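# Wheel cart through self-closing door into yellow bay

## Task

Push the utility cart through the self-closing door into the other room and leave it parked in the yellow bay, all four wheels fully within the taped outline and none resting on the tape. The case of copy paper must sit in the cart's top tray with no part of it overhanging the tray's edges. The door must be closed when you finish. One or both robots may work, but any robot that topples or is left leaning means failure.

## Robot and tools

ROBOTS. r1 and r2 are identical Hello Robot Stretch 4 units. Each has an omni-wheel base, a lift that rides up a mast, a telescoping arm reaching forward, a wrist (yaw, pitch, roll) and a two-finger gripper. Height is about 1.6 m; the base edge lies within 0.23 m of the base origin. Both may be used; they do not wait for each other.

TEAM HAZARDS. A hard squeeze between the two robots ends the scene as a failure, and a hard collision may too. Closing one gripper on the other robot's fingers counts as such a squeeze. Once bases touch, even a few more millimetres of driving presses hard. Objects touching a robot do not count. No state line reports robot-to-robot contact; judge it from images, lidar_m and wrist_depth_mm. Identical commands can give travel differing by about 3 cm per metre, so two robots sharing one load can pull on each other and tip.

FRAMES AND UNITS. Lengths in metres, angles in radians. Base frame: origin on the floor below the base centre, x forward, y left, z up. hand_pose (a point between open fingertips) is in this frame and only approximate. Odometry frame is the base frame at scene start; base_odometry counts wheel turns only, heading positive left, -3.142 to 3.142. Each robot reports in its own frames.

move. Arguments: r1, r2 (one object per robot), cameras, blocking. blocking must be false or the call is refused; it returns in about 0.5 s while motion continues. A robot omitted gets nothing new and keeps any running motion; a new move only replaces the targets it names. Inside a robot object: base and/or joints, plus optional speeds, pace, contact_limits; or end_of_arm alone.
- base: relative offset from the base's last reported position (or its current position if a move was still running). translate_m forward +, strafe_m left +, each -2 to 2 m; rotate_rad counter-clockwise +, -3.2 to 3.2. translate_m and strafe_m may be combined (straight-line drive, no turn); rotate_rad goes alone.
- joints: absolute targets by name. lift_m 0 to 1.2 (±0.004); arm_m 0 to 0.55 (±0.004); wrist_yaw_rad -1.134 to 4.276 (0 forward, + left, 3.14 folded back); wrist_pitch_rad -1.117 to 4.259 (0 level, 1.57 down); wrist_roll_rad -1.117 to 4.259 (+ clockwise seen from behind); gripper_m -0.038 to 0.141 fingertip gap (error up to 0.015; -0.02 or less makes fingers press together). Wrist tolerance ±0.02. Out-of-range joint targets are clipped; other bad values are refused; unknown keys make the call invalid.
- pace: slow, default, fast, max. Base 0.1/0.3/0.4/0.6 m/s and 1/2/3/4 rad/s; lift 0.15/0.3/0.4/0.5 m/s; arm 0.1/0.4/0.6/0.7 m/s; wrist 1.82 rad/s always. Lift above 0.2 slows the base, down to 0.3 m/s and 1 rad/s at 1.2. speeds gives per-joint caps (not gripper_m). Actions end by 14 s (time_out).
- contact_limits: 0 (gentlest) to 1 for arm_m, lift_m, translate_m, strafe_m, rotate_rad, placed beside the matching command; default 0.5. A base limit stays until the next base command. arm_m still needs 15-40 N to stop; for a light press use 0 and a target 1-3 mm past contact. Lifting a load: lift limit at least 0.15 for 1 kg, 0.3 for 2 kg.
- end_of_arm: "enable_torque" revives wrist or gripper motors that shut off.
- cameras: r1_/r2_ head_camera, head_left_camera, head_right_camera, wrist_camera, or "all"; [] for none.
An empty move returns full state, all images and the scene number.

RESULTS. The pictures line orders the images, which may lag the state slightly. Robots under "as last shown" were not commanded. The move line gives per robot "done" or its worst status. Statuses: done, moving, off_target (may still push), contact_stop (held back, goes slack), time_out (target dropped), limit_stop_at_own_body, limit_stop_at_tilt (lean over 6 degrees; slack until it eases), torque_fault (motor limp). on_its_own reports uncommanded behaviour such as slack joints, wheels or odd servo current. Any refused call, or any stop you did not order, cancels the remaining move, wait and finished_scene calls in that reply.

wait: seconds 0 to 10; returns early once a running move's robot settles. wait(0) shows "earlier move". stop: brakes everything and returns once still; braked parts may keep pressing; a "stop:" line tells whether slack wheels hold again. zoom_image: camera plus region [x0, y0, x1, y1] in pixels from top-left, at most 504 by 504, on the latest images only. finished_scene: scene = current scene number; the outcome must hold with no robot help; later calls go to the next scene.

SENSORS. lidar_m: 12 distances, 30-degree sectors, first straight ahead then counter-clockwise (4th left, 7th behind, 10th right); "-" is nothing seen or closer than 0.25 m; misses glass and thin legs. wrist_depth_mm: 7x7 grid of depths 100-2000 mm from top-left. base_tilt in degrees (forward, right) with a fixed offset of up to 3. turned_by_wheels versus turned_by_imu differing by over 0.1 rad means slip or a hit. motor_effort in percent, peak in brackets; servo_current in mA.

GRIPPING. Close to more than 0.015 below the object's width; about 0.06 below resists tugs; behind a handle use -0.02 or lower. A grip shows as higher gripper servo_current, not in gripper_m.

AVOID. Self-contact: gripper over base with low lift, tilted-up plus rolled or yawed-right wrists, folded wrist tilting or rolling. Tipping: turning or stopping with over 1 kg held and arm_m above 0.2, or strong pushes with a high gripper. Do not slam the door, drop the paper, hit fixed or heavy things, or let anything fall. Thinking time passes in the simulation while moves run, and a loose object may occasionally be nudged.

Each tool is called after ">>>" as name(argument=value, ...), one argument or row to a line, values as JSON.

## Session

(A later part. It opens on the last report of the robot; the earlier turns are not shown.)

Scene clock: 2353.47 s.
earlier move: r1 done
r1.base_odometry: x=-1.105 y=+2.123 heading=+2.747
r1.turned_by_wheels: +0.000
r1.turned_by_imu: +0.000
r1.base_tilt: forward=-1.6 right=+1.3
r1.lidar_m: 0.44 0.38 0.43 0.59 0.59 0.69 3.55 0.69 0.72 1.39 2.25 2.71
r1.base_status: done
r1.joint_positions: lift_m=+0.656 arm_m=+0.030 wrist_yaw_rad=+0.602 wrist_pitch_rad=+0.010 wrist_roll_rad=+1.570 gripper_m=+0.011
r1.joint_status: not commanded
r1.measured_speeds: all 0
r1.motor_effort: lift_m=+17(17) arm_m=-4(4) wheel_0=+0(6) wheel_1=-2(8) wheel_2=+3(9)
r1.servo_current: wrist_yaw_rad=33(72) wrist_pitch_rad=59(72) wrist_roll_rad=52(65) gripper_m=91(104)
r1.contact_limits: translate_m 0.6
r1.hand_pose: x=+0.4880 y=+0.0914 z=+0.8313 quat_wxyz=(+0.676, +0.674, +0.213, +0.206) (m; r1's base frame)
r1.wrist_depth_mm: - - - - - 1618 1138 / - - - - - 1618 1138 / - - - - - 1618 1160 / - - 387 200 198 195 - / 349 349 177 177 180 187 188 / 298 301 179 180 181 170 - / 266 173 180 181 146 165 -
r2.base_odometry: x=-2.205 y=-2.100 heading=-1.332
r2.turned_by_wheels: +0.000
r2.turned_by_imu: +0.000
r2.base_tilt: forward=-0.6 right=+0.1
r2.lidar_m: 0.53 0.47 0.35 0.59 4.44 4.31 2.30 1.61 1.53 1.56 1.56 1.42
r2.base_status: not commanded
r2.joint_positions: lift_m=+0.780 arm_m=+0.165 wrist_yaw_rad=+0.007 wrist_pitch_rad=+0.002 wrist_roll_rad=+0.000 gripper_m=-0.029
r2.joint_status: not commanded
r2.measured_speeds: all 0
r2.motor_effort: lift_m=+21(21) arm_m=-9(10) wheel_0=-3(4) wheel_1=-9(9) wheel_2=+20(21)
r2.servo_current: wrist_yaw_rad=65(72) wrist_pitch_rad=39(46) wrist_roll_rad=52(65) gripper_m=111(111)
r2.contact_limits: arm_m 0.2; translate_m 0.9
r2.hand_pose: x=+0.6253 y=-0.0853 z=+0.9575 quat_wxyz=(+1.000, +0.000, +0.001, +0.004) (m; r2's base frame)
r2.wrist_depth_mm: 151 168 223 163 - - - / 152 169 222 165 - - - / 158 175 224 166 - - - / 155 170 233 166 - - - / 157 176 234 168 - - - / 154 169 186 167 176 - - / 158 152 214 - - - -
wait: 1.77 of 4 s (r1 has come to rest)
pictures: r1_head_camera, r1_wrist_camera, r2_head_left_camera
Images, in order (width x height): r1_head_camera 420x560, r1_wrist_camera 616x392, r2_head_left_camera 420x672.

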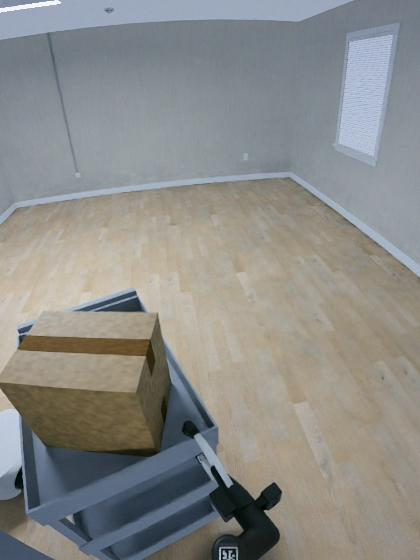

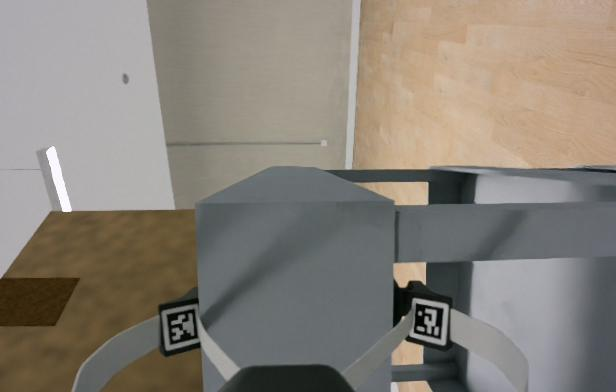

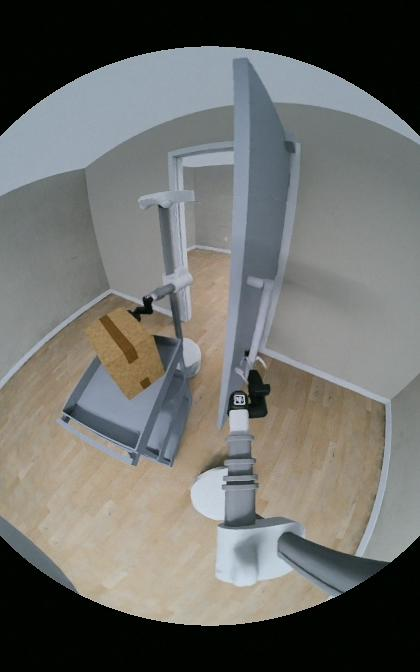

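>>> move(
  r1={"base":{"translate_m":-0.34,"strafe_m":-0.06},"pace":"slow","contact_limits":{"translate_m":0.6}},
  blocking=false,
)

>>> wait(
  seconds=6,
  cameras=["r1_wrist_camera", "r2_head_left_camera", "r1_head_camera"],
)

Scene clock: 2364.93 s.
move: r1 moving
r1.base_odometry: x=-1.093 y=+2.120 heading=+2.747
r1.turned_by_wheels: +0.000
r1.turned_by_imu: +0.000
r1.base_tilt: forward=-1.6 right=+1.2
r1.lidar_m: 0.42 0.40 0.43 0.60 0.60 0.70 3.54 0.70 0.72 1.39 2.25 2.72
r1.base_status: translate_m moving; strafe_m moving
r1.joint_positions: lift_m=+0.656 arm_m=+0.030 wrist_yaw_rad=+0.602 wrist_pitch_rad=+0.010 wrist_roll_rad=+1.570 gripper_m=+0.011
r1.joint_status: not commanded
r1.measured_speeds: translate_m=-0.049 strafe_m=-0.009 rotate_rad=-0.001 lift_m=+0.000 arm_m=+0.000 wrist_yaw_rad=+0.000 wrist_pitch_rad=+0.000 wrist_roll_rad=+0.000
r1.motor_effort: lift_m=+17(17) arm_m=-3(4) wheel_0=-2(2) wheel_1=-7(7) wheel_2=+9(11)
r1.servo_current: wrist_yaw_rad=52(65) wrist_pitch_rad=52(72) wrist_roll_rad=52(59) gripper_m=91(98)
r1.contact_limits: translate_m 0.6
r1.hand_pose: x=+0.4880 y=+0.0914 z=+0.8313 quat_wxyz=(+0.676, +0.674, +0.213, +0.206) (m; r1's base frame)
r1.wrist_depth_mm: - - - - - 1618 1138 / - - - - - 1576 1118 / - - - - - 1618 1160 / - - 382 196 195 193 - / 343 345 175 177 178 186 187 / 296 301 179 180 180 170 - / 265 172 180 182 156 151 -
r2: as last shown
r2.lidar_m: 0.54 0.47 0.39 3.35 4.43 4.32 2.28 1.60 1.51 1.60 1.58 1.41
r2.motor_effort: lift_m=+21(21) arm_m=-9(9) wheel_0=-3(4) wheel_1=-9(9) wheel_2=+21(21)
r2.servo_current: wrist_yaw_rad=59(72) wrist_pitch_rad=39(46) wrist_roll_rad=52(52) gripper_m=104(111)
r2.contact_limits: arm_m 0.2; translate_m 0.9
r2.wrist_depth_mm: 151 168 223 163 - - - / 152 168 223 164 - - - / 158 176 223 166 - - - / 156 170 234 166 - - - / 158 176 234 168 - - - / 154 169 185 167 176 - - / 157 152 213 - - - -
pictures: none

Scene clock: 2369.17 s.
earlier move: r1 done
r1.base_odometry: x=-0.769 y=+2.048 heading=+2.746
r1.turned_by_wheels: -0.001
r1.turned_by_imu: +0.000
r1.base_tilt: forward=-1.6 right=+1.3
r1.lidar_m: 0.40 0.45 0.68 0.55 0.57 3.23 3.19 3.23 0.45 0.62 2.25 2.74
r1.base_status: done
r1.joint_positions: lift_m=+0.656 arm_m=+0.030 wrist_yaw_rad=+0.602 wrist_pitch_rad=+0.010 wrist_roll_rad=+1.570 gripper_m=+0.011
r1.joint_status: not commanded
r1.measured_speeds: all 0
r1.motor_effort: lift_m=+17(17) arm_m=-3(4) wheel_0=-3(5) wheel_1=-3(7) wheel_2=+2(11)
r1.servo_current: wrist_yaw_rad=39(72) wrist_pitch_rad=59(72) wrist_roll_rad=46(65) gripper_m=91(98)
r1.contact_limits: translate_m 0.6
r1.hand_pose: x=+0.4880 y=+0.0914 z=+0.8313 quat_wxyz=(+0.676, +0.674, +0.213, +0.206) (m; r1's base frame)
r1.wrist_depth_mm: - - - 338 - 691 - / 329 330 327 257 - 741 - / 314 319 224 209 219 - - / 300 303 181 177 177 - - / 290 291 156 154 158 166 167 / 277 279 180 171 175 172 - / 272 174 198 201 174 1281 -
r2.base_odometry: x=-2.205 y=-2.100 heading=-1.332
r2.turned_by_wheels: +0.000
r2.turned_by_imu: +0.001
r2.base_tilt: forward=-0.6 right=+0.1
r2.lidar_m: 0.52 0.74 0.75 3.32 4.46 4.33 2.30 1.60 1.52 1.59 1.53 1.42
r2.base_status: not commanded
r2.joint_positions: lift_m=+0.780 arm_m=+0.165 wrist_yaw_rad=+0.007 wrist_pitch_rad=+0.002 wrist_roll_rad=+0.000 gripper_m=-0.029
r2.joint_status: not commanded
r2.measured_speeds: all 0
r2.motor_effort: lift_m=+21(21) arm_m=-9(10) wheel_0=-4(4) wheel_1=-9(9) wheel_2=+20(21)
r2.servo_current: wrist_yaw_rad=52(72) wrist_pitch_rad=46(46) wrist_roll_rad=46(65) gripper_m=104(111)
r2.contact_limits: arm_m 0.2; translate_m 0.9
r2.hand_pose: x=+0.6253 y=-0.0853 z=+0.9575 quat_wxyz=(+1.000, +0.000, +0.001, +0.004) (m; r2's base frame)
r2.wrist_depth_mm: 151 168 222 163 - - - / 152 169 223 165 - - - / 154 175 223 166 - - - / 155 169 235 166 - - - / 158 176 234 168 - - - / 154 169 185 167 176 - - / 161 152 213 - - - -
wait: 4.23 of 6 s (r1 has come to rest)
pictures: r1_head_camera, r1_wrist_camera, r2_head_left_camera
Images, in order (width x height): r1_head_camera 420x560, r1_wrist_camera 616x392, r2_head_left_camera 420x672.

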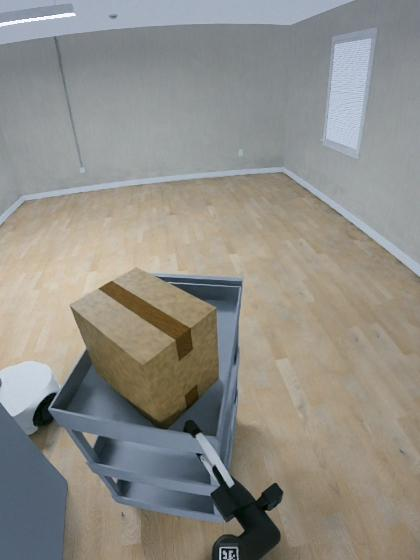

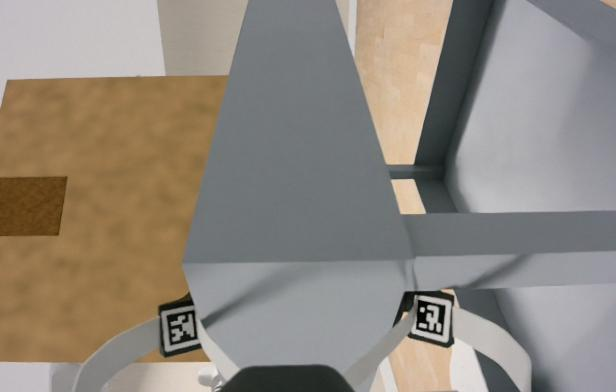

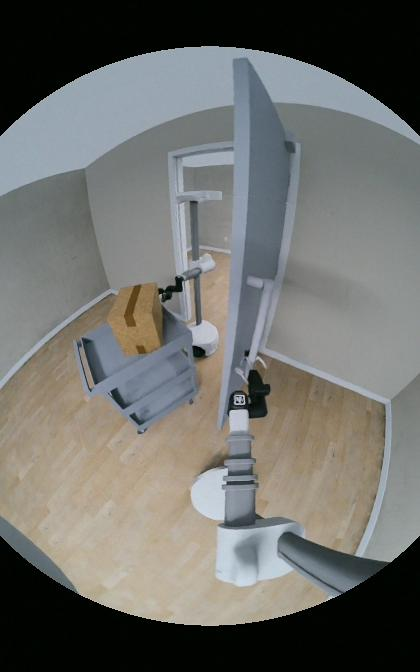

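>>> move(
  r1={"base":{"translate_m":-0.301,"strafe_m":-0.026},"pace":"slow","contact_limits":{"translate_m":0.6}},
  blocking=false,
)

>>> wait(
  seconds=6,
  cameras=["r1_wrist_camera", "r2_head_left_camera", "r1_head_camera"],
)

Scene clock: 2389.20 s.
move: r1 moving
r1.base_odometry: x=-0.757 y=+2.044 heading=+2.746
r1.turned_by_wheels: +0.000
r1.turned_by_imu: -0.001
r1.base_tilt: forward=-1.6 right=+1.3
r1.lidar_m: 0.44 0.46 0.67 0.56 0.57 3.17 3.17 3.21 0.46 0.56 2.26 2.75
r1.base_status: translate_m moving; strafe_m moving
r1.joint_positions: lift_m=+0.656 arm_m=+0.030 wrist_yaw_rad=+0.602 wrist_pitch_rad=+0.010 wrist_roll_rad=+1.570 gripper_m=+0.011
r1.joint_status: not commanded
r1.measured_speeds: translate_m=-0.050 strafe_m=-0.004 rotate_rad=-0.002 lift_m=+0.000 arm_m=+0.000 wrist_yaw_rad=+0.000 wrist_pitch_rad=+0.000 wrist_roll_rad=+0.000
r1.motor_effort: lift_m=+17(17) arm_m=-4(4) wheel_0=-5(6) wheel_1=-6(7) wheel_2=+8(9)
r1.servo_current: wrist_yaw_rad=52(65) wrist_pitch_rad=59(65) wrist_roll_rad=59(59) gripper_m=91(104)
r1.contact_limits: translate_m 0.6
r1.hand_pose: x=+0.4880 y=+0.0914 z=+0.8313 quat_wxyz=(+0.676, +0.674, +0.213, +0.206) (m; r1's base frame)
r1.wrist_depth_mm: - - - 336 - 683 - / 329 330 329 257 - 741 - / 314 315 224 208 219 - - / 301 303 181 177 176 - - / 289 293 156 154 158 166 167 / 278 279 176 173 175 171 - / 271 165 199 200 173 1281 -
r2: as last shown
r2.turned_by_imu: +0.000
r2.base_tilt: forward=-0.5 right=+0.1
r2.lidar_m: 0.53 0.75 0.76 3.34 4.45 4.33 2.28 1.65 1.53 1.58 1.55 1.43
r2.motor_effort: lift_m=+21(21) arm_m=-9(10) wheel_0=-3(4) wheel_1=-9(9) wheel_2=+20(21)
r2.servo_current: wrist_yaw_rad=59(59) wrist_pitch_rad=46(46) wrist_roll_rad=46(65) gripper_m=104(111)
r2.contact_limits: arm_m 0.2; translate_m 0.9
r2.wrist_depth_mm: 151 168 223 163 - - - / 152 169 224 165 - - - / 158 175 223 166 - - - / 155 170 234 165 - - - / 158 176 234 168 - - - / 154 168 185 167 176 - - / 161 152 213 - - - -
pictures: none

Scene clock: 2393.00 s.
earlier move: r1 done
r1.base_odometry: x=-0.481 y=+1.956 heading=+2.746
r1.turned_by_wheels: -0.001
r1.turned_by_imu: -0.002
r1.base_tilt: forward=-1.6 right=+1.3
r1.lidar_m: 0.42 0.49 0.60 0.50 0.56 2.96 2.91 2.93 2.55 0.39 0.43 2.76
r1.base_status: done
r1.joint_positions: lift_m=+0.656 arm_m=+0.030 wrist_yaw_rad=+0.597 wrist_pitch_rad=+0.010 wrist_roll_rad=+1.570 gripper_m=+0.011
r1.joint_status: not commanded
r1.measured_speeds: all 0
r1.motor_effort: lift_m=+17(17) arm_m=-4(4) wheel_0=-6(11) wheel_1=-5(9) wheel_2=+0(9)
r1.servo_current: wrist_yaw_rad=39(65) wrist_pitch_rad=59(72) wrist_roll_rad=59(65) gripper_m=91(104)
r1.contact_limits: translate_m 0.6
r1.hand_pose: x=+0.4885 y=+0.0899 z=+0.8313 quat_wxyz=(+0.677, +0.675, +0.212, +0.205) (m; r1's base frame)
r1.wrist_depth_mm: - - - 268 - 699 - / 304 307 303 224 788 768 - / 297 298 198 193 200 - - / 290 294 172 170 171 - - / 283 286 153 150 154 163 164 / 277 278 177 170 174 170 - / - 156 931 213 153 539 -
r2.base_odometry: x=-2.205 y=-2.100 heading=-1.332
r2.turned_by_wheels: +0.000
r2.turned_by_imu: +0.001
r2.base_tilt: forward=-0.6 right=+0.1
r2.lidar_m: 0.52 0.93 3.20 3.30 4.43 4.31 2.27 1.60 1.53 1.58 1.56 1.47
r2.base_status: not commanded
r2.joint_positions: lift_m=+0.780 arm_m=+0.165 wrist_yaw_rad=+0.007 wrist_pitch_rad=+0.002 wrist_roll_rad=+0.000 gripper_m=-0.029
r2.joint_status: not commanded
r2.measured_speeds: all 0
r2.motor_effort: lift_m=+21(21) arm_m=-9(10) wheel_0=-3(4) wheel_1=-9(9) wheel_2=+21(21)
r2.servo_current: wrist_yaw_rad=59(72) wrist_pitch_rad=33(46) wrist_roll_rad=52(65) gripper_m=104(111)
r2.contact_limits: arm_m 0.2; translate_m 0.9
r2.hand_pose: x=+0.6253 y=-0.0853 z=+0.9575 quat_wxyz=(+1.000, +0.000, +0.001, +0.004) (m; r2's base frame)
r2.wrist_depth_mm: 151 167 222 163 - - - / 152 169 223 165 - - - / 159 176 223 166 - - - / 156 170 234 166 - - - / 158 176 233 167 - - - / 154 169 185 167 176 - - / 158 152 213 - - - -
wait: 3.80 of 6 s (r1 has come to rest)
pictures: r1_head_camera, r1_wrist_camera, r2_head_left_camera
Images, in order (width x height): r1_head_camera 420x560, r1_wrist_camera 616x392, r2_head_left_camera 420x672.

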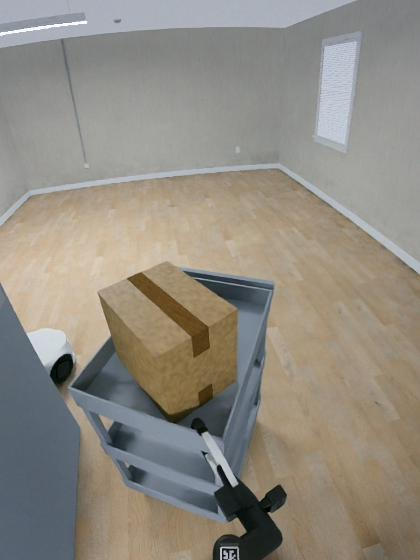

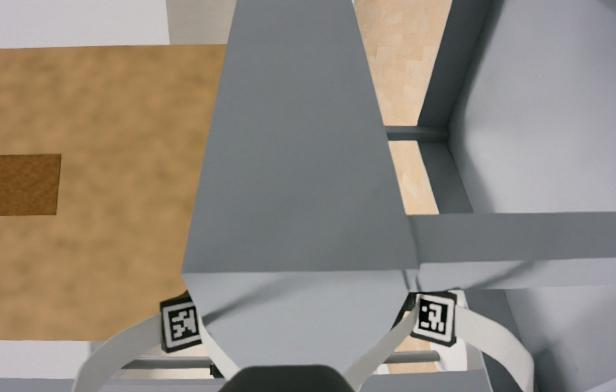

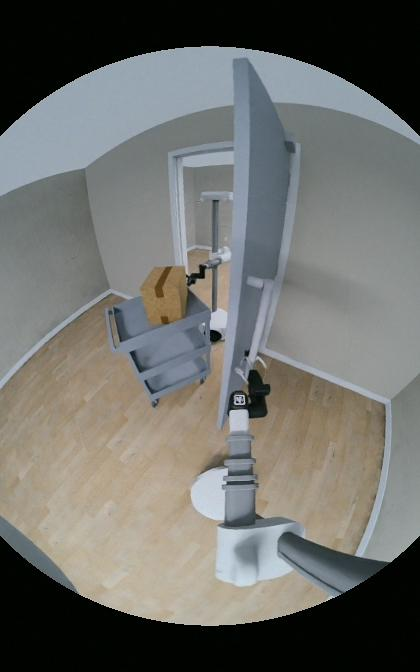

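>>> move(
  r1={"base":{"translate_m":-0.312,"strafe_m":0.027},"pace":"slow","contact_limits":{"translate_m":0.6}},
  blocking=false,
)

>>> wait(
  seconds=6,
  cameras=["r1_wrist_camera", "r2_head_left_camera", "r1_head_camera"],
)

Scene clock: 2419.27 s.
move: r1 moving
r1.base_odometry: x=-0.470 y=+1.950 heading=+2.744
r1.turned_by_wheels: -0.001
r1.turned_by_imu: -0.001
r1.base_tilt: forward=-1.6 right=+1.3
r1.lidar_m: 0.43 0.48 0.62 0.51 0.58 2.92 2.89 2.90 2.54 0.40 0.41 2.77
r1.base_status: translate_m moving; strafe_m moving
r1.joint_positions: lift_m=+0.656 arm_m=+0.030 wrist_yaw_rad=+0.597 wrist_pitch_rad=+0.010 wrist_roll_rad=+1.570 gripper_m=+0.011
r1.joint_status: not commanded
r1.measured_speeds: translate_m=-0.050 strafe_m=+0.004 rotate_rad=-0.003 lift_m=+0.000 arm_m=+0.000 wrist_yaw_rad=-0.003 wrist_pitch_rad=+0.000 wrist_roll_rad=+0.000
r1.motor_effort: lift_m=+17(17) arm_m=-3(4) wheel_0=-9(11) wheel_1=-5(7) wheel_2=+5(5)
r1.servo_current: wrist_yaw_rad=59(59) wrist_pitch_rad=52(65) wrist_roll_rad=52(59) gripper_m=91(98)
r1.contact_limits: translate_m 0.6
r1.hand_pose: x=+0.4886 y=+0.0897 z=+0.8313 quat_wxyz=(+0.677, +0.675, +0.211, +0.204) (m; r1's base frame)
r1.wrist_depth_mm: - - - 268 - 699 - / 304 307 306 224 768 - - / 298 300 197 192 199 - - / 290 293 172 169 170 - - / 283 287 153 151 154 163 164 / 277 279 177 171 173 167 - / - 156 213 215 174 544 -
r2: as last shown
r2.turned_by_imu: +0.000
r2.lidar_m: 0.53 0.92 3.20 3.32 4.46 4.32 2.31 1.61 1.54 1.58 1.58 1.42
r2.motor_effort: lift_m=+21(21) arm_m=-9(10) wheel_0=-3(4) wheel_1=-9(9) wheel_2=+20(21)
r2.servo_current: wrist_yaw_rad=39(65) wrist_pitch_rad=46(46) wrist_roll_rad=52(52) gripper_m=111(111)
r2.contact_limits: arm_m 0.2; translate_m 0.9
r2.wrist_depth_mm: 151 167 222 163 - - - / 152 168 223 164 - - - / 158 175 223 166 - - - / 156 170 233 166 - - - / 158 176 234 168 - - - / 154 169 185 167 176 - - / 157 153 213 - - - -
pictures: none

Scene clock: 2423.17 s.
earlier move: r1 done
r1.base_odometry: x=-0.204 y=+1.810 heading=+2.744
r1.turned_by_wheels: +0.000
r1.turned_by_imu: -0.002
r1.base_tilt: forward=-1.6 right=+1.3
r1.lidar_m: 0.41 0.51 0.54 0.51 2.35 2.81 2.59 2.61 2.66 2.37 0.54 0.61
r1.base_status: done
r1.joint_positions: lift_m=+0.656 arm_m=+0.030 wrist_yaw_rad=+0.595 wrist_pitch_rad=+0.010 wrist_roll_rad=+1.570 gripper_m=+0.011
r1.joint_status: not commanded
r1.measured_speeds: all 0
r1.motor_effort: lift_m=+17(17) arm_m=-3(4) wheel_0=-8(13) wheel_1=-6(9) wheel_2=-1(5)
r1.servo_current: wrist_yaw_rad=59(72) wrist_pitch_rad=65(65) wrist_roll_rad=46(65) gripper_m=85(104)
r1.contact_limits: translate_m 0.6
r1.hand_pose: x=+0.4887 y=+0.0892 z=+0.8313 quat_wxyz=(+0.677, +0.675, +0.211, +0.204) (m; r1's base frame)
r1.wrist_depth_mm: 263 267 204 198 204 - - / 268 270 183 182 183 - - / 270 276 170 167 169 - - / 274 277 157 155 157 - - / 278 282 146 146 148 154 155 / 283 283 147 150 157 156 - / - 140 - 278 149 141 -
r2.base_odometry: x=-2.205 y=-2.100 heading=-1.332
r2.turned_by_wheels: +0.000
r2.turned_by_imu: +0.001
r2.base_tilt: forward=-0.6 right=+0.1
r2.lidar_m: 0.55 1.16 3.22 3.32 4.46 4.32 2.27 1.63 1.53 1.57 1.56 1.42
r2.base_status: not commanded
r2.joint_positions: lift_m=+0.780 arm_m=+0.165 wrist_yaw_rad=+0.007 wrist_pitch_rad=+0.002 wrist_roll_rad=+0.000 gripper_m=-0.029
r2.joint_status: not commanded
r2.measured_speeds: all 0
r2.motor_effort: lift_m=+21(21) arm_m=-9(10) wheel_0=-3(4) wheel_1=-9(9) wheel_2=+21(21)
r2.servo_current: wrist_yaw_rad=52(78) wrist_pitch_rad=39(46) wrist_roll_rad=46(65) gripper_m=98(111)
r2.contact_limits: arm_m 0.2; translate_m 0.9
r2.hand_pose: x=+0.6253 y=-0.0853 z=+0.9575 quat_wxyz=(+1.000, +0.000, +0.001, +0.004) (m; r2's base frame)
r2.wrist_depth_mm: 151 168 222 163 - - - / 152 168 222 164 - - - / 158 176 223 166 - - - / 155 169 234 166 - - - / 156 176 234 168 - - - / 150 169 185 167 176 - - / 161 152 213 - - - -
wait: 3.90 of 6 s (r1 has come to rest)
pictures: r1_head_camera, r1_wrist_camera, r2_head_left_camera
Images, in order (width x height): r1_head_camera 420x560, r1_wrist_camera 616x392, r2_head_left_camera 420x672.

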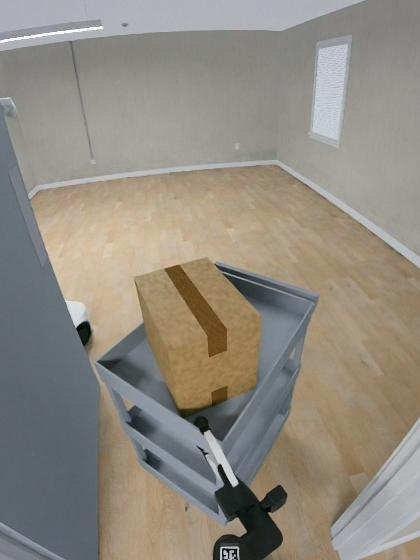

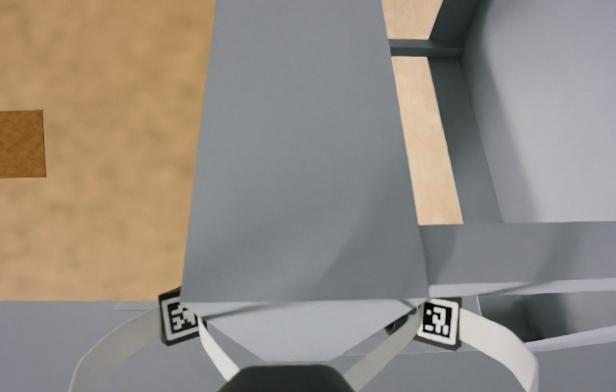

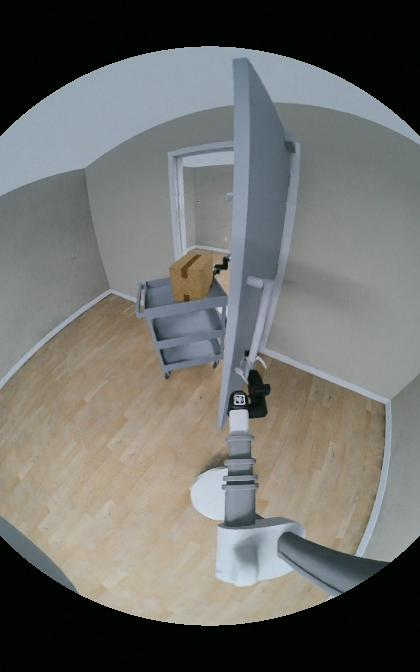

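>>> move(
  r1={"base":{"translate_m":-0.343,"strafe_m":0.031},"pace":"slow","contact_limits":{"translate_m":0.5}},
  blocking=false,
)

>>> wait(
  seconds=6,
  cameras=["r1_wrist_camera", "r2_head_left_camera", "r1_head_camera"],
)

Scene clock: 2454.93 s.
move: r1 moving
r1.base_odometry: x=-0.193 y=+1.804 heading=+2.744
r1.turned_by_wheels: -0.001
r1.turned_by_imu: -0.001
r1.base_tilt: forward=-1.6 right=+1.3
r1.lidar_m: 0.43 0.54 0.52 0.53 2.35 2.82 2.59 2.62 2.64 2.37 0.54 0.63
r1.base_status: translate_m moving; strafe_m moving
r1.joint_positions: lift_m=+0.656 arm_m=+0.030 wrist_yaw_rad=+0.595 wrist_pitch_rad=+0.010 wrist_roll_rad=+1.570 gripper_m=+0.011
r1.joint_status: not commanded
r1.measured_speeds: translate_m=-0.049 strafe_m=+0.004 rotate_rad=-0.001 lift_m=+0.000 arm_m=+0.000 wrist_yaw_rad=-0.002 wrist_pitch_rad=+0.000 wrist_roll_rad=+0.000
r1.motor_effort: lift_m=+17(17) arm_m=-4(4) wheel_0=-8(12) wheel_1=-6(9) wheel_2=+6(6)
r1.servo_current: wrist_yaw_rad=59(65) wrist_pitch_rad=59(65) wrist_roll_rad=52(52) gripper_m=85(98)
r1.contact_limits: translate_m 0.5
r1.hand_pose: x=+0.4887 y=+0.0892 z=+0.8313 quat_wxyz=(+0.677, +0.675, +0.211, +0.204) (m; r1's base frame)
r1.wrist_depth_mm: 264 266 202 197 202 - - / 267 270 183 181 182 - - / 270 273 169 168 168 - - / 277 277 157 154 157 - - / 279 281 146 146 149 154 155 / 281 283 147 151 157 156 - / - 140 - 286 149 141 -
r2: as last shown
r2.turned_by_imu: +0.000
r2.base_tilt: forward=-0.5 right=+0.1
r2.lidar_m: 0.52 1.16 3.21 3.31 4.44 4.32 2.28 1.62 1.53 1.60 1.57 1.39
r2.motor_effort: lift_m=+21(21) arm_m=-9(10) wheel_0=-4(4) wheel_1=-9(9) wheel_2=+21(21)
r2.servo_current: wrist_yaw_rad=59(72) wrist_pitch_rad=46(46) wrist_roll_rad=46(52) gripper_m=104(117)
r2.contact_limits: arm_m 0.2; translate_m 0.9
r2.wrist_depth_mm: 151 168 222 164 - - - / 152 169 222 164 - - - / 158 176 223 166 - - - / 156 169 235 165 - - - / 156 176 234 168 - - - / 154 169 186 168 176 - - / 162 152 213 - - - -
pictures: none

Scene clock: 2459.17 s.
earlier move: r1 done
r1.base_odometry: x=+0.100 y=+1.649 heading=+2.743
r1.turned_by_wheels: -0.001
r1.turned_by_imu: -0.004
r1.base_tilt: forward=-1.6 right=+1.3
r1.lidar_m: 0.42 0.56 0.66 1.23 2.28 2.53 2.27 2.30 2.72 2.47 0.96 0.65
r1.base_status: done
r1.joint_positions: lift_m=+0.656 arm_m=+0.030 wrist_yaw_rad=+0.590 wrist_pitch_rad=+0.010 wrist_roll_rad=+1.570 gripper_m=+0.011
r1.joint_status: not commanded
r1.measured_speeds: all 0
r1.motor_effort: lift_m=+17(17) arm_m=-4(4) wheel_0=-11(15) wheel_1=-8(9) wheel_2=-3(6)
r1.servo_current: wrist_yaw_rad=72(78) wrist_pitch_rad=59(72) wrist_roll_rad=39(65) gripper_m=91(104)
r1.contact_limits: translate_m 0.5
r1.hand_pose: x=+0.4892 y=+0.0878 z=+0.8313 quat_wxyz=(+0.678, +0.675, +0.209, +0.202) (m; r1's base frame)
r1.wrist_depth_mm: 237 239 167 167 167 - - / 247 249 158 159 160 - - / 256 259 153 153 153 - - / 267 271 146 147 148 - - / 276 279 140 141 143 148 150 / - 174 135 136 138 147 - / - 143 - - 138 141 -
r2.base_odometry: x=-2.205 y=-2.100 heading=-1.332
r2.turned_by_wheels: +0.000
r2.turned_by_imu: +0.001
r2.base_tilt: forward=-0.6 right=+0.1
r2.lidar_m: 0.54 1.45 3.21 3.30 4.45 4.33 2.28 1.61 1.52 1.61 1.53 1.42
r2.base_status: not commanded
r2.joint_positions: lift_m=+0.780 arm_m=+0.165 wrist_yaw_rad=+0.007 wrist_pitch_rad=+0.002 wrist_roll_rad=+0.000 gripper_m=-0.029
r2.joint_status: not commanded
r2.measured_speeds: all 0
r2.motor_effort: lift_m=+21(21) arm_m=-9(10) wheel_0=-4(4) wheel_1=-9(9) wheel_2=+21(21)
r2.servo_current: wrist_yaw_rad=52(78) wrist_pitch_rad=46(46) wrist_roll_rad=52(59) gripper_m=104(117)
r2.contact_limits: arm_m 0.2; translate_m 0.9
r2.hand_pose: x=+0.6253 y=-0.0853 z=+0.9575 quat_wxyz=(+1.000, +0.000, +0.001, +0.004) (m; r2's base frame)
r2.wrist_depth_mm: 151 168 222 163 - - - / 152 169 223 164 - - - / 158 175 224 166 - - - / 156 169 234 166 - - - / 158 176 234 168 - - - / 155 169 186 168 176 - - / 162 152 213 - - - -
wait: 4.23 of 6 s (r1 has come to rest)
pictures: r1_head_camera, r1_wrist_camera, r2_head_left_camera
Images, in order (width x height): r1_head_camera 420x560, r1_wrist_camera 616x392, r2_head_left_camera 420x672.

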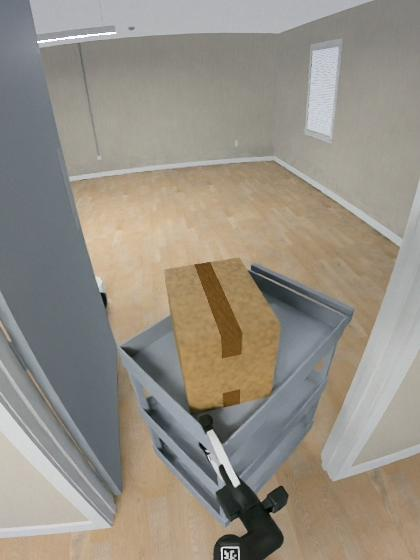

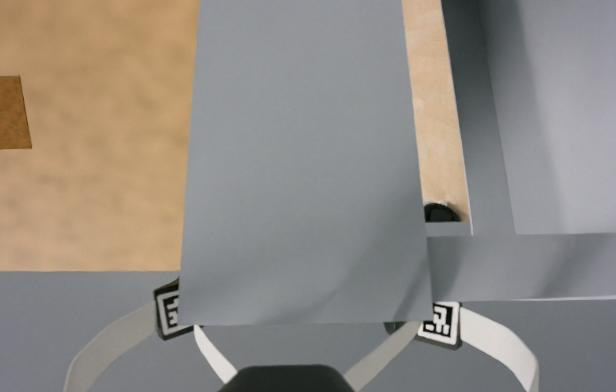

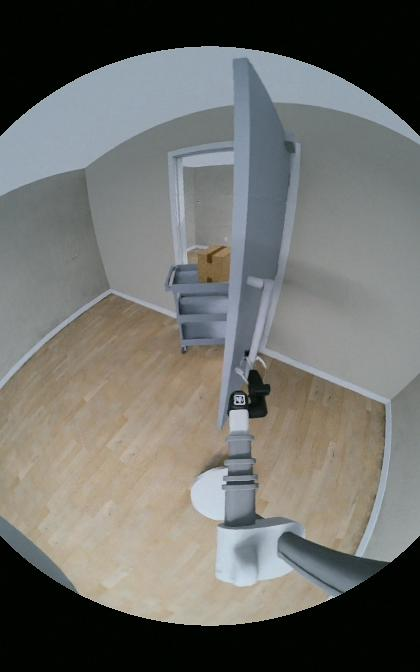

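>>> move(
  r1={"base":{"translate_m":-0.251,"strafe_m":-0.0227},"pace":"slow","contact_limits":{"translate_m":0.4}},
  blocking=false,
)

>>> wait(
  seconds=6,
  cameras=["r1_wrist_camera", "r1_head_right_camera", "r1_head_camera"],
)

Scene clock: 2487.30 s.
move: r1 moving
r1.base_odometry: x=+0.112 y=+1.645 heading=+2.741
r1.turned_by_wheels: -0.001
r1.turned_by_imu: -0.002
r1.base_tilt: forward=-1.6 right=+1.3
r1.lidar_m: 0.42 0.57 0.65 1.23 2.26 2.54 2.25 2.29 2.75 2.47 0.99 0.62
r1.base_status: translate_m moving; strafe_m moving
r1.joint_positions: lift_m=+0.656 arm_m=+0.030 wrist_yaw_rad=+0.590 wrist_pitch_rad=+0.010 wrist_roll_rad=+1.570 gripper_m=+0.011
r1.joint_status: not commanded
r1.measured_speeds: translate_m=-0.050 strafe_m=-0.004 rotate_rad=-0.002 lift_m=+0.000 arm_m=+0.000 wrist_yaw_rad=+0.000 wrist_pitch_rad=+0.000 wrist_roll_rad=+0.000
r1.motor_effort: lift_m=+17(17) arm_m=-4(4) wheel_0=-11(13) wheel_1=-9(12) wheel_2=+3(3)
r1.servo_current: wrist_yaw_rad=52(78) wrist_pitch_rad=52(65) wrist_roll_rad=46(59) gripper_m=91(98)
r1.contact_limits: translate_m 0.4
r1.hand_pose: x=+0.4892 y=+0.0878 z=+0.8313 quat_wxyz=(+0.678, +0.675, +0.209, +0.202) (m; r1's base frame)
r1.wrist_depth_mm: 238 241 167 167 167 - - / 247 249 159 159 160 - - / 256 260 153 153 154 - - / 267 268 147 147 148 - - / 277 281 141 141 143 149 150 / - 174 135 137 138 146 - / - 143 - - 138 142 -
r2: as last shown
r2.turned_by_imu: +0.000
r2.base_tilt: forward=-0.5 right=+0.1
r2.lidar_m: 0.53 1.48 3.21 3.34 4.43 4.31 2.26 1.62 1.54 1.57 1.57 1.41
r2.motor_effort: lift_m=+21(21) arm_m=-9(9) wheel_0=-4(4) wheel_1=-8(9) wheel_2=+21(21)
r2.servo_current: wrist_yaw_rad=59(65) wrist_pitch_rad=39(46) wrist_roll_rad=52(59) gripper_m=111(111)
r2.contact_limits: arm_m 0.2; translate_m 0.9
r2.wrist_depth_mm: 151 167 223 163 - - - / 152 169 223 165 - - - / 158 176 223 166 - - - / 156 170 234 165 - - - / 158 176 235 168 - - - / 155 169 185 167 176 - - / 162 152 213 - - - -
pictures: none

Scene clock: 2490.60 s.
earlier move: r1 done
r1.base_odometry: x=+0.340 y=+1.572 heading=+2.742
r1.turned_by_wheels: +0.001
r1.turned_by_imu: -0.001
r1.base_tilt: forward=-1.6 right=+1.3
r1.lidar_m: 0.43 0.56 0.90 1.74 2.23 2.28 2.02 2.04 2.45 2.46 1.43 0.66
r1.base_status: done
r1.joint_positions: lift_m=+0.656 arm_m=+0.030 wrist_yaw_rad=+0.590 wrist_pitch_rad=+0.010 wrist_roll_rad=+1.570 gripper_m=+0.011
r1.joint_status: not commanded
r1.measured_speeds: all 0
r1.motor_effort: lift_m=+17(17) arm_m=-3(4) wheel_0=-5(14) wheel_1=-7(12) wheel_2=+0(4)
r1.servo_current: wrist_yaw_rad=72(85) wrist_pitch_rad=59(72) wrist_roll_rad=33(65) gripper_m=85(98)
r1.contact_limits: translate_m 0.4
r1.hand_pose: x=+0.4892 y=+0.0878 z=+0.8313 quat_wxyz=(+0.678, +0.675, +0.209, +0.202) (m; r1's base frame)
r1.wrist_depth_mm: 242 245 173 172 173 - - / 250 253 163 164 164 - - / 259 259 155 156 157 - - / 267 270 149 149 150 - - / 277 281 142 143 145 151 151 / - 174 136 138 139 147 - / 691 174 676 699 661 683 -
r2.base_odometry: x=-2.205 y=-2.100 heading=-1.332
r2.turned_by_wheels: +0.000
r2.turned_by_imu: +0.000
r2.base_tilt: forward=-0.6 right=+0.1
r2.lidar_m: 0.53 2.03 3.22 3.34 4.44 4.33 2.31 1.62 1.53 1.58 1.57 1.41
r2.base_status: not commanded
r2.joint_positions: lift_m=+0.780 arm_m=+0.165 wrist_yaw_rad=+0.007 wrist_pitch_rad=+0.002 wrist_roll_rad=+0.000 gripper_m=-0.029
r2.joint_status: not commanded
r2.measured_speeds: all 0
r2.motor_effort: lift_m=+21(21) arm_m=-9(10) wheel_0=-3(4) wheel_1=-9(9) wheel_2=+21(21)
r2.servo_current: wrist_yaw_rad=52(72) wrist_pitch_rad=39(46) wrist_roll_rad=39(59) gripper_m=104(111)
r2.contact_limits: arm_m 0.2; translate_m 0.9
r2.hand_pose: x=+0.6253 y=-0.0853 z=+0.9575 quat_wxyz=(+1.000, +0.000, +0.001, +0.004) (m; r2's base frame)
r2.wrist_depth_mm: 151 168 222 163 - - - / 152 169 223 165 - - - / 158 175 224 166 - - - / 156 170 234 166 - - - / 158 176 235 168 - - - / 155 169 185 167 176 - - / 162 153 213 - - - -
wait: 3.30 of 6 s (r1 has come to rest)
pictures: r1_head_camera, r1_head_right_camera, r1_wrist_camera
Images, in order (width x height): r1_head_camera 420x560, r1_head_right_camera 420x672, r1_wrist_camera 616x392.

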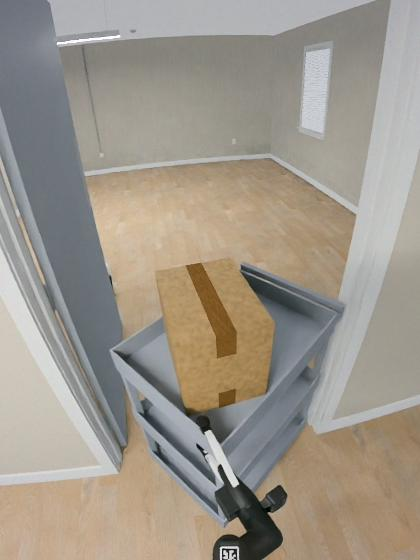

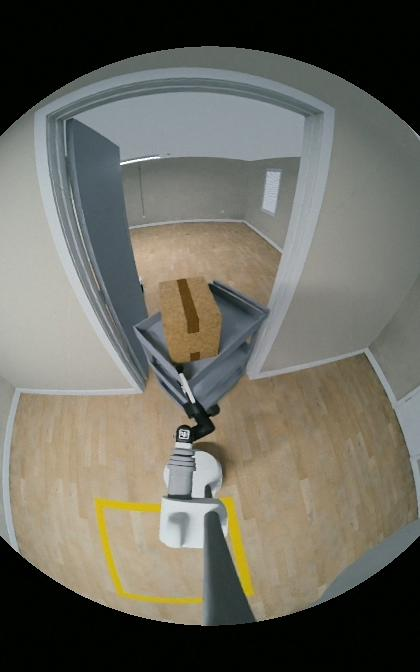

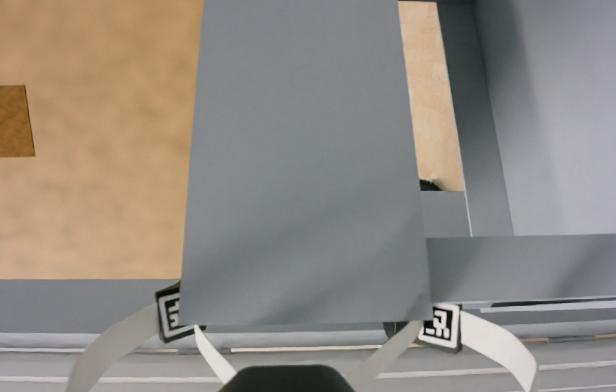

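>>> move(
  r1={"base":{"translate_m":-0.737,"strafe_m":0.099},"pace":"slow","contact_limits":{"translate_m":0.5}},
  blocking=false,
)

>>> wait(
  seconds=10,
  cameras=["r1_wrist_camera", "r1_head_right_camera", "r1_head_camera"],
)

Scene clock: 2504.60 s.
move: r1 moving
r1.base_odometry: x=+0.351 y=+1.566 heading=+2.741
r1.turned_by_wheels: -0.001
r1.turned_by_imu: -0.001
r1.base_tilt: forward=-1.6 right=+1.3
r1.lidar_m: 0.40 0.54 0.96 1.78 2.23 2.27 2.01 2.03 2.39 2.48 1.46 0.65
r1.base_status: translate_m moving; strafe_m moving
r1.joint_positions: lift_m=+0.656 arm_m=+0.030 wrist_yaw_rad=+0.590 wrist_pitch_rad=+0.010 wrist_roll_rad=+1.570 gripper_m=+0.011
r1.joint_status: not commanded
r1.measured_speeds: translate_m=-0.049 strafe_m=+0.006 rotate_rad=+0.000 lift_m=+0.000 arm_m=+0.000 wrist_yaw_rad=+0.000 wrist_pitch_rad=+0.000 wrist_roll_rad=+0.000
r1.motor_effort: lift_m=+17(17) arm_m=-4(4) wheel_0=-11(12) wheel_1=-7(9) wheel_2=+5(5)
r1.servo_current: wrist_yaw_rad=78(78) wrist_pitch_rad=52(72) wrist_roll_rad=46(59) gripper_m=91(98)
r1.contact_limits: translate_m 0.5
r1.hand_pose: x=+0.4892 y=+0.0878 z=+0.8313 quat_wxyz=(+0.678, +0.675, +0.209, +0.202) (m; r1's base frame)
r1.wrist_depth_mm: 243 245 173 173 174 - - / 250 252 163 164 165 - - / 259 260 156 156 157 - - / 268 271 150 149 150 - - / 278 279 142 143 145 150 152 / - 173 136 138 138 147 - / 683 175 683 699 668 691 -
r2: as last shown
r2.base_tilt: forward=-0.5 right=+0.1
r2.lidar_m: 0.54 2.05 3.22 3.33 4.49 4.31 2.29 1.62 1.54 1.55 1.55 1.44
r2.motor_effort: lift_m=+21(21) arm_m=-9(9) wheel_0=-4(4) wheel_1=-9(9) wheel_2=+20(21)
r2.servo_current: wrist_yaw_rad=52(65) wrist_pitch_rad=39(39) wrist_roll_rad=46(52) gripper_m=104(111)
r2.contact_limits: arm_m 0.2; translate_m 0.9
r2.wrist_depth_mm: 151 168 223 163 - - - / 152 169 223 165 - - - / 158 176 222 166 - - - / 156 170 234 166 - - - / 157 175 234 168 - - - / 154 169 185 167 175 - - / 162 152 213 - - - -
pictures: none

Scene clock: 2512.80 s.
earlier move: r1 done
r1.base_odometry: x=+0.980 y=+1.193 heading=+2.740
r1.turned_by_wheels: -0.001
r1.turned_by_imu: -0.009
r1.base_tilt: forward=-1.6 right=+1.3
r1.lidar_m: 0.42 0.59 1.75 1.97 1.98 1.48 1.31 1.32 1.61 2.72 2.73 0.62
r1.base_status: done
r1.joint_positions: lift_m=+0.656 arm_m=+0.030 wrist_yaw_rad=+0.588 wrist_pitch_rad=+0.010 wrist_roll_rad=+1.570 gripper_m=+0.011
r1.joint_status: not commanded
r1.measured_speeds: all 0
r1.motor_effort: lift_m=+17(17) arm_m=-4(4) wheel_0=-12(16) wheel_1=-5(11) wheel_2=-3(5)
r1.servo_current: wrist_yaw_rad=72(98) wrist_pitch_rad=65(72) wrist_roll_rad=39(65) gripper_m=85(104)
r1.contact_limits: translate_m 0.5
r1.hand_pose: x=+0.4893 y=+0.0873 z=+0.8313 quat_wxyz=(+0.678, +0.675, +0.209, +0.202) (m; r1's base frame)
r1.wrist_depth_mm: 236 238 163 163 164 - - / 244 247 155 156 158 - - / 256 258 151 151 151 - - / 266 268 145 146 147 - - / 279 279 139 140 142 148 - / - 173 135 136 138 146 1098 / - 144 - - 139 147 -
r2.base_odometry: x=-2.205 y=-2.100 heading=-1.332
r2.turned_by_wheels: +0.000
r2.turned_by_imu: +0.001
r2.base_tilt: forward=-0.6 right=+0.1
r2.lidar_m: 0.53 2.03 3.22 3.33 4.45 4.33 2.29 1.61 1.52 1.59 1.56 1.42
r2.base_status: not commanded
r2.joint_positions: lift_m=+0.780 arm_m=+0.165 wrist_yaw_rad=+0.007 wrist_pitch_rad=+0.002 wrist_roll_rad=+0.000 gripper_m=-0.029
r2.joint_status: not commanded
r2.measured_speeds: all 0
r2.motor_effort: lift_m=+21(21) arm_m=-10(10) wheel_0=-4(4) wheel_1=-8(9) wheel_2=+21(21)
r2.servo_current: wrist_yaw_rad=65(72) wrist_pitch_rad=46(46) wrist_roll_rad=46(65) gripper_m=104(111)
r2.contact_limits: arm_m 0.2; translate_m 0.9
r2.hand_pose: x=+0.6253 y=-0.0853 z=+0.9575 quat_wxyz=(+1.000, +0.000, +0.001, +0.004) (m; r2's base frame)
r2.wrist_depth_mm: 151 168 221 163 - - - / 152 169 224 165 - - - / 158 175 224 166 - - - / 156 170 233 166 - - - / 157 176 235 169 - - - / 155 169 186 167 176 - - / 162 152 213 - - - -
wait: 8.20 of 10 s (r1 has come to rest)
pictures: r1_head_camera, r1_head_right_camera, r1_wrist_camera
Images, in order (width x height): r1_head_camera 420x560, r1_head_right_camera 420x672, r1_wrist_camera 616x392.

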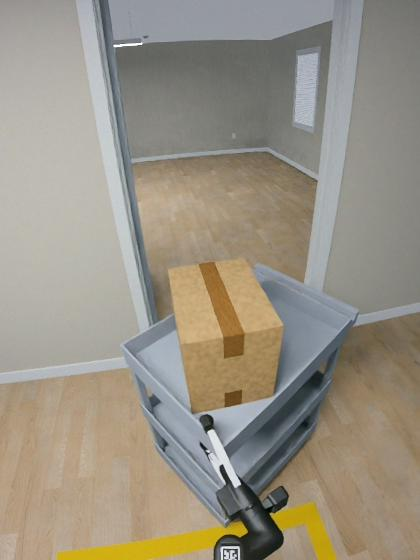

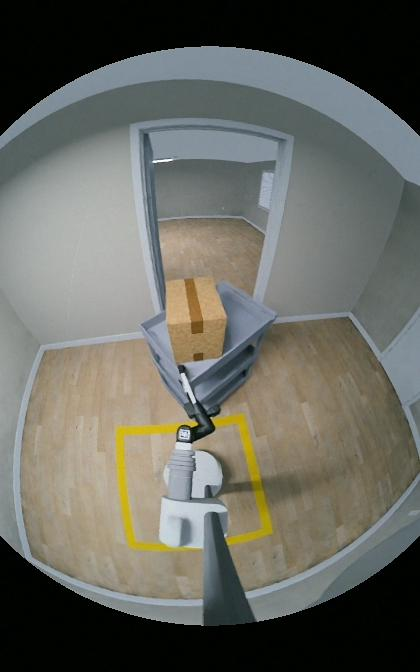

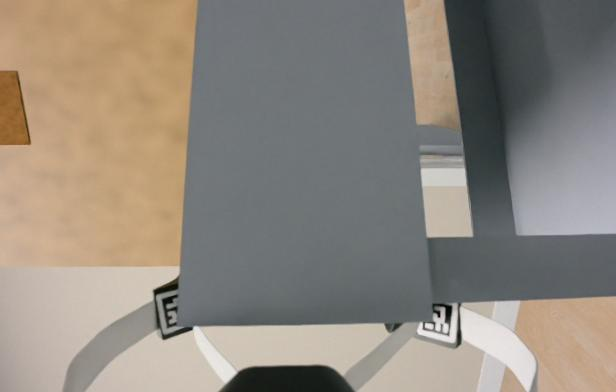

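>>> move(
  r1={"base":{"translate_m":-0.54,"strafe_m":0.034},"pace":"slow","contact_limits":{"translate_m":0.5}},
  blocking=false,
)

>>> wait(
  seconds=8,
  cameras=["r1_wrist_camera", "r1_head_right_camera", "r1_head_left_camera", "r1_head_camera"],
)

Scene clock: 2529.13 s.
move: r1 moving
r1.base_odometry: x=+0.991 y=+1.187 heading=+2.738
r1.turned_by_wheels: -0.002
r1.turned_by_imu: -0.002
r1.base_tilt: forward=-1.5 right=+1.3
r1.lidar_m: 0.42 0.57 1.79 1.97 1.99 1.48 1.30 1.30 1.59 2.72 2.72 0.64
r1.base_status: translate_m moving; strafe_m moving
r1.joint_positions: lift_m=+0.656 arm_m=+0.030 wrist_yaw_rad=+0.588 wrist_pitch_rad=+0.010 wrist_roll_rad=+1.570 gripper_m=+0.011
r1.joint_status: not commanded
r1.measured_speeds: translate_m=-0.048 strafe_m=+0.003 rotate_rad=+0.001 lift_m=+0.000 arm_m=+0.000 wrist_yaw_rad=+0.000 wrist_pitch_rad=+0.000 wrist_roll_rad=+0.000
r1.motor_effort: lift_m=+17(17) arm_m=-4(4) wheel_0=-14(15) wheel_1=-10(10) wheel_2=+0(4)
r1.servo_current: wrist_yaw_rad=59(91) wrist_pitch_rad=65(65) wrist_roll_rad=39(59) gripper_m=98(98)
r1.contact_limits: translate_m 0.5
r1.hand_pose: x=+0.4893 y=+0.0873 z=+0.8313 quat_wxyz=(+0.678, +0.675, +0.209, +0.202) (m; r1's base frame)
r1.wrist_depth_mm: 236 236 163 163 164 - - / 244 247 156 157 158 - - / 256 257 151 152 151 - - / 267 270 145 146 147 - - / 277 279 140 141 142 149 - / - 173 135 136 138 146 1098 / - 144 - - 139 154 -
r2: as last shown
r2.turned_by_imu: +0.000
r2.lidar_m: 0.54 2.02 3.21 3.31 4.49 4.32 2.29 1.61 1.54 1.55 1.53 1.42
r2.motor_effort: lift_m=+21(21) arm_m=-9(9) wheel_0=-3(4) wheel_1=-8(9) wheel_2=+21(21)
r2.servo_current: wrist_yaw_rad=65(72) wrist_pitch_rad=46(46) wrist_roll_rad=46(52) gripper_m=111(111)
r2.contact_limits: arm_m 0.2; translate_m 0.9
r2.wrist_depth_mm: 151 168 222 163 - - - / 152 169 223 164 - - - / 158 176 223 165 - - - / 156 169 235 166 - - - / 157 176 235 168 - - - / 154 169 186 167 176 - - / 162 152 214 - - - -
pictures: none

Scene clock: 2535.33 s.
earlier move: r1 done
r1.base_odometry: x=+1.463 y=+0.950 heading=+2.739
r1.turned_by_wheels: +0.000
r1.turned_by_imu: -0.004
r1.base_tilt: forward=-1.6 right=+1.3
r1.lidar_m: 0.42 0.55 2.07 1.81 1.51 0.93 0.76 0.78 0.99 1.79 2.88 0.68
r1.base_status: done
r1.joint_positions: lift_m=+0.656 arm_m=+0.030 wrist_yaw_rad=+0.588 wrist_pitch_rad=+0.010 wrist_roll_rad=+1.570 gripper_m=+0.011
r1.joint_status: not commanded
r1.measured_speeds: all 0
r1.motor_effort: lift_m=+17(17) arm_m=-4(4) wheel_0=-8(16) wheel_1=-6(10) wheel_2=-1(4)
r1.servo_current: wrist_yaw_rad=85(91) wrist_pitch_rad=59(72) wrist_roll_rad=39(72) gripper_m=91(98)
r1.contact_limits: translate_m 0.5
r1.hand_pose: x=+0.4893 y=+0.0873 z=+0.8313 quat_wxyz=(+0.678, +0.675, +0.209, +0.202) (m; r1's base frame)
r1.wrist_depth_mm: 240 244 171 171 172 - - / 249 253 162 163 164 - - / 258 259 155 155 157 - - / 268 270 148 148 149 - - / 278 282 141 142 145 150 151 / - 174 136 138 139 147 1118 / - 174 - - - 1576 -
r2.base_odometry: x=-2.205 y=-2.100 heading=-1.332
r2.turned_by_wheels: +0.000
r2.turned_by_imu: +0.001
r2.base_tilt: forward=-0.6 right=+0.1
r2.lidar_m: 0.54 2.04 3.21 3.33 4.41 4.33 2.29 1.61 1.52 1.59 1.56 1.43
r2.base_status: not commanded
r2.joint_positions: lift_m=+0.780 arm_m=+0.165 wrist_yaw_rad=+0.007 wrist_pitch_rad=+0.002 wrist_roll_rad=+0.000 gripper_m=-0.029
r2.joint_status: not commanded
r2.measured_speeds: all 0
r2.motor_effort: lift_m=+21(21) arm_m=-9(10) wheel_0=-4(4) wheel_1=-9(9) wheel_2=+21(21)
r2.servo_current: wrist_yaw_rad=59(72) wrist_pitch_rad=46(46) wrist_roll_rad=46(65) gripper_m=104(117)
r2.contact_limits: arm_m 0.2; translate_m 0.9
r2.hand_pose: x=+0.6253 y=-0.0853 z=+0.9575 quat_wxyz=(+1.000, +0.000, +0.001, +0.004) (m; r2's base frame)
r2.wrist_depth_mm: 151 168 222 164 - - - / 152 169 222 164 - - - / 158 176 223 166 - - - / 155 169 234 166 - - - / 158 176 234 168 - - - / 155 169 186 168 176 - - / 162 152 213 - - - -
wait: 6.20 of 8 s (r1 has come to rest)
pictures: r1_head_camera, r1_head_left_camera, r1_head_right_camera, r1_wrist_camera
Images, in order (width x height): r1_head_camera 420x560, r1_head_left_camera 420x672, r1_head_right_camera 420x672, r1_wrist_camera 616x392.

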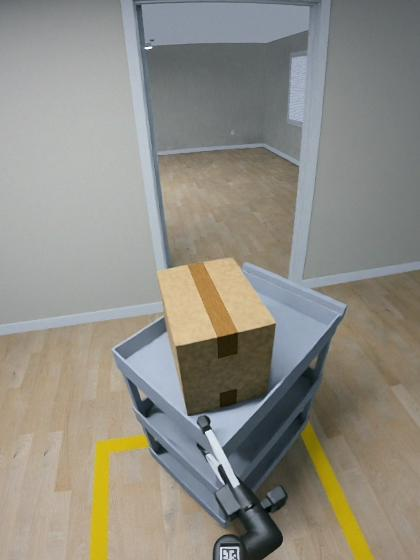

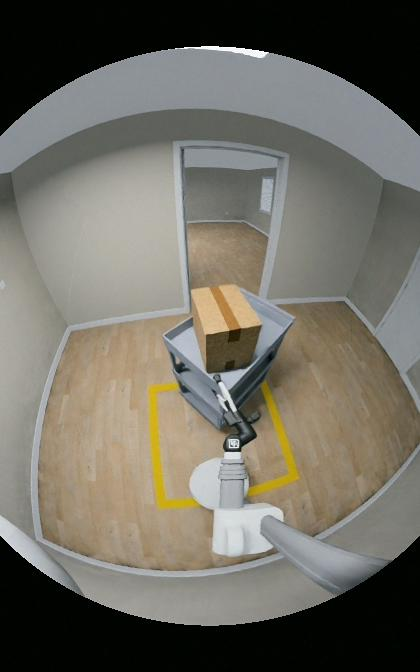

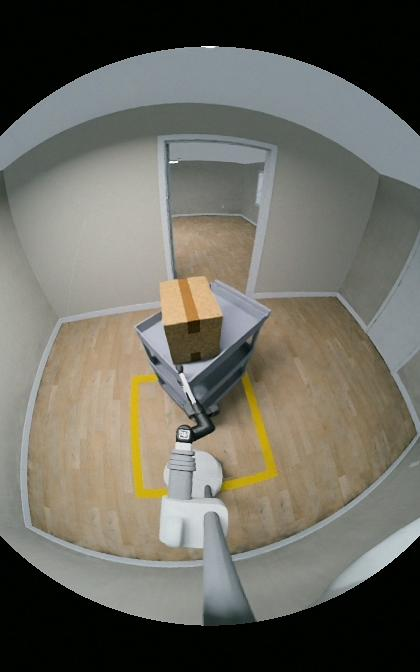

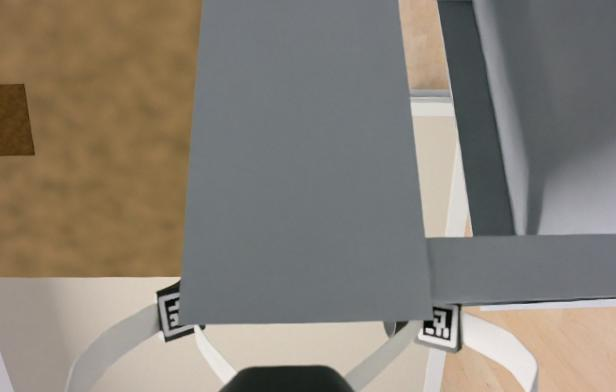

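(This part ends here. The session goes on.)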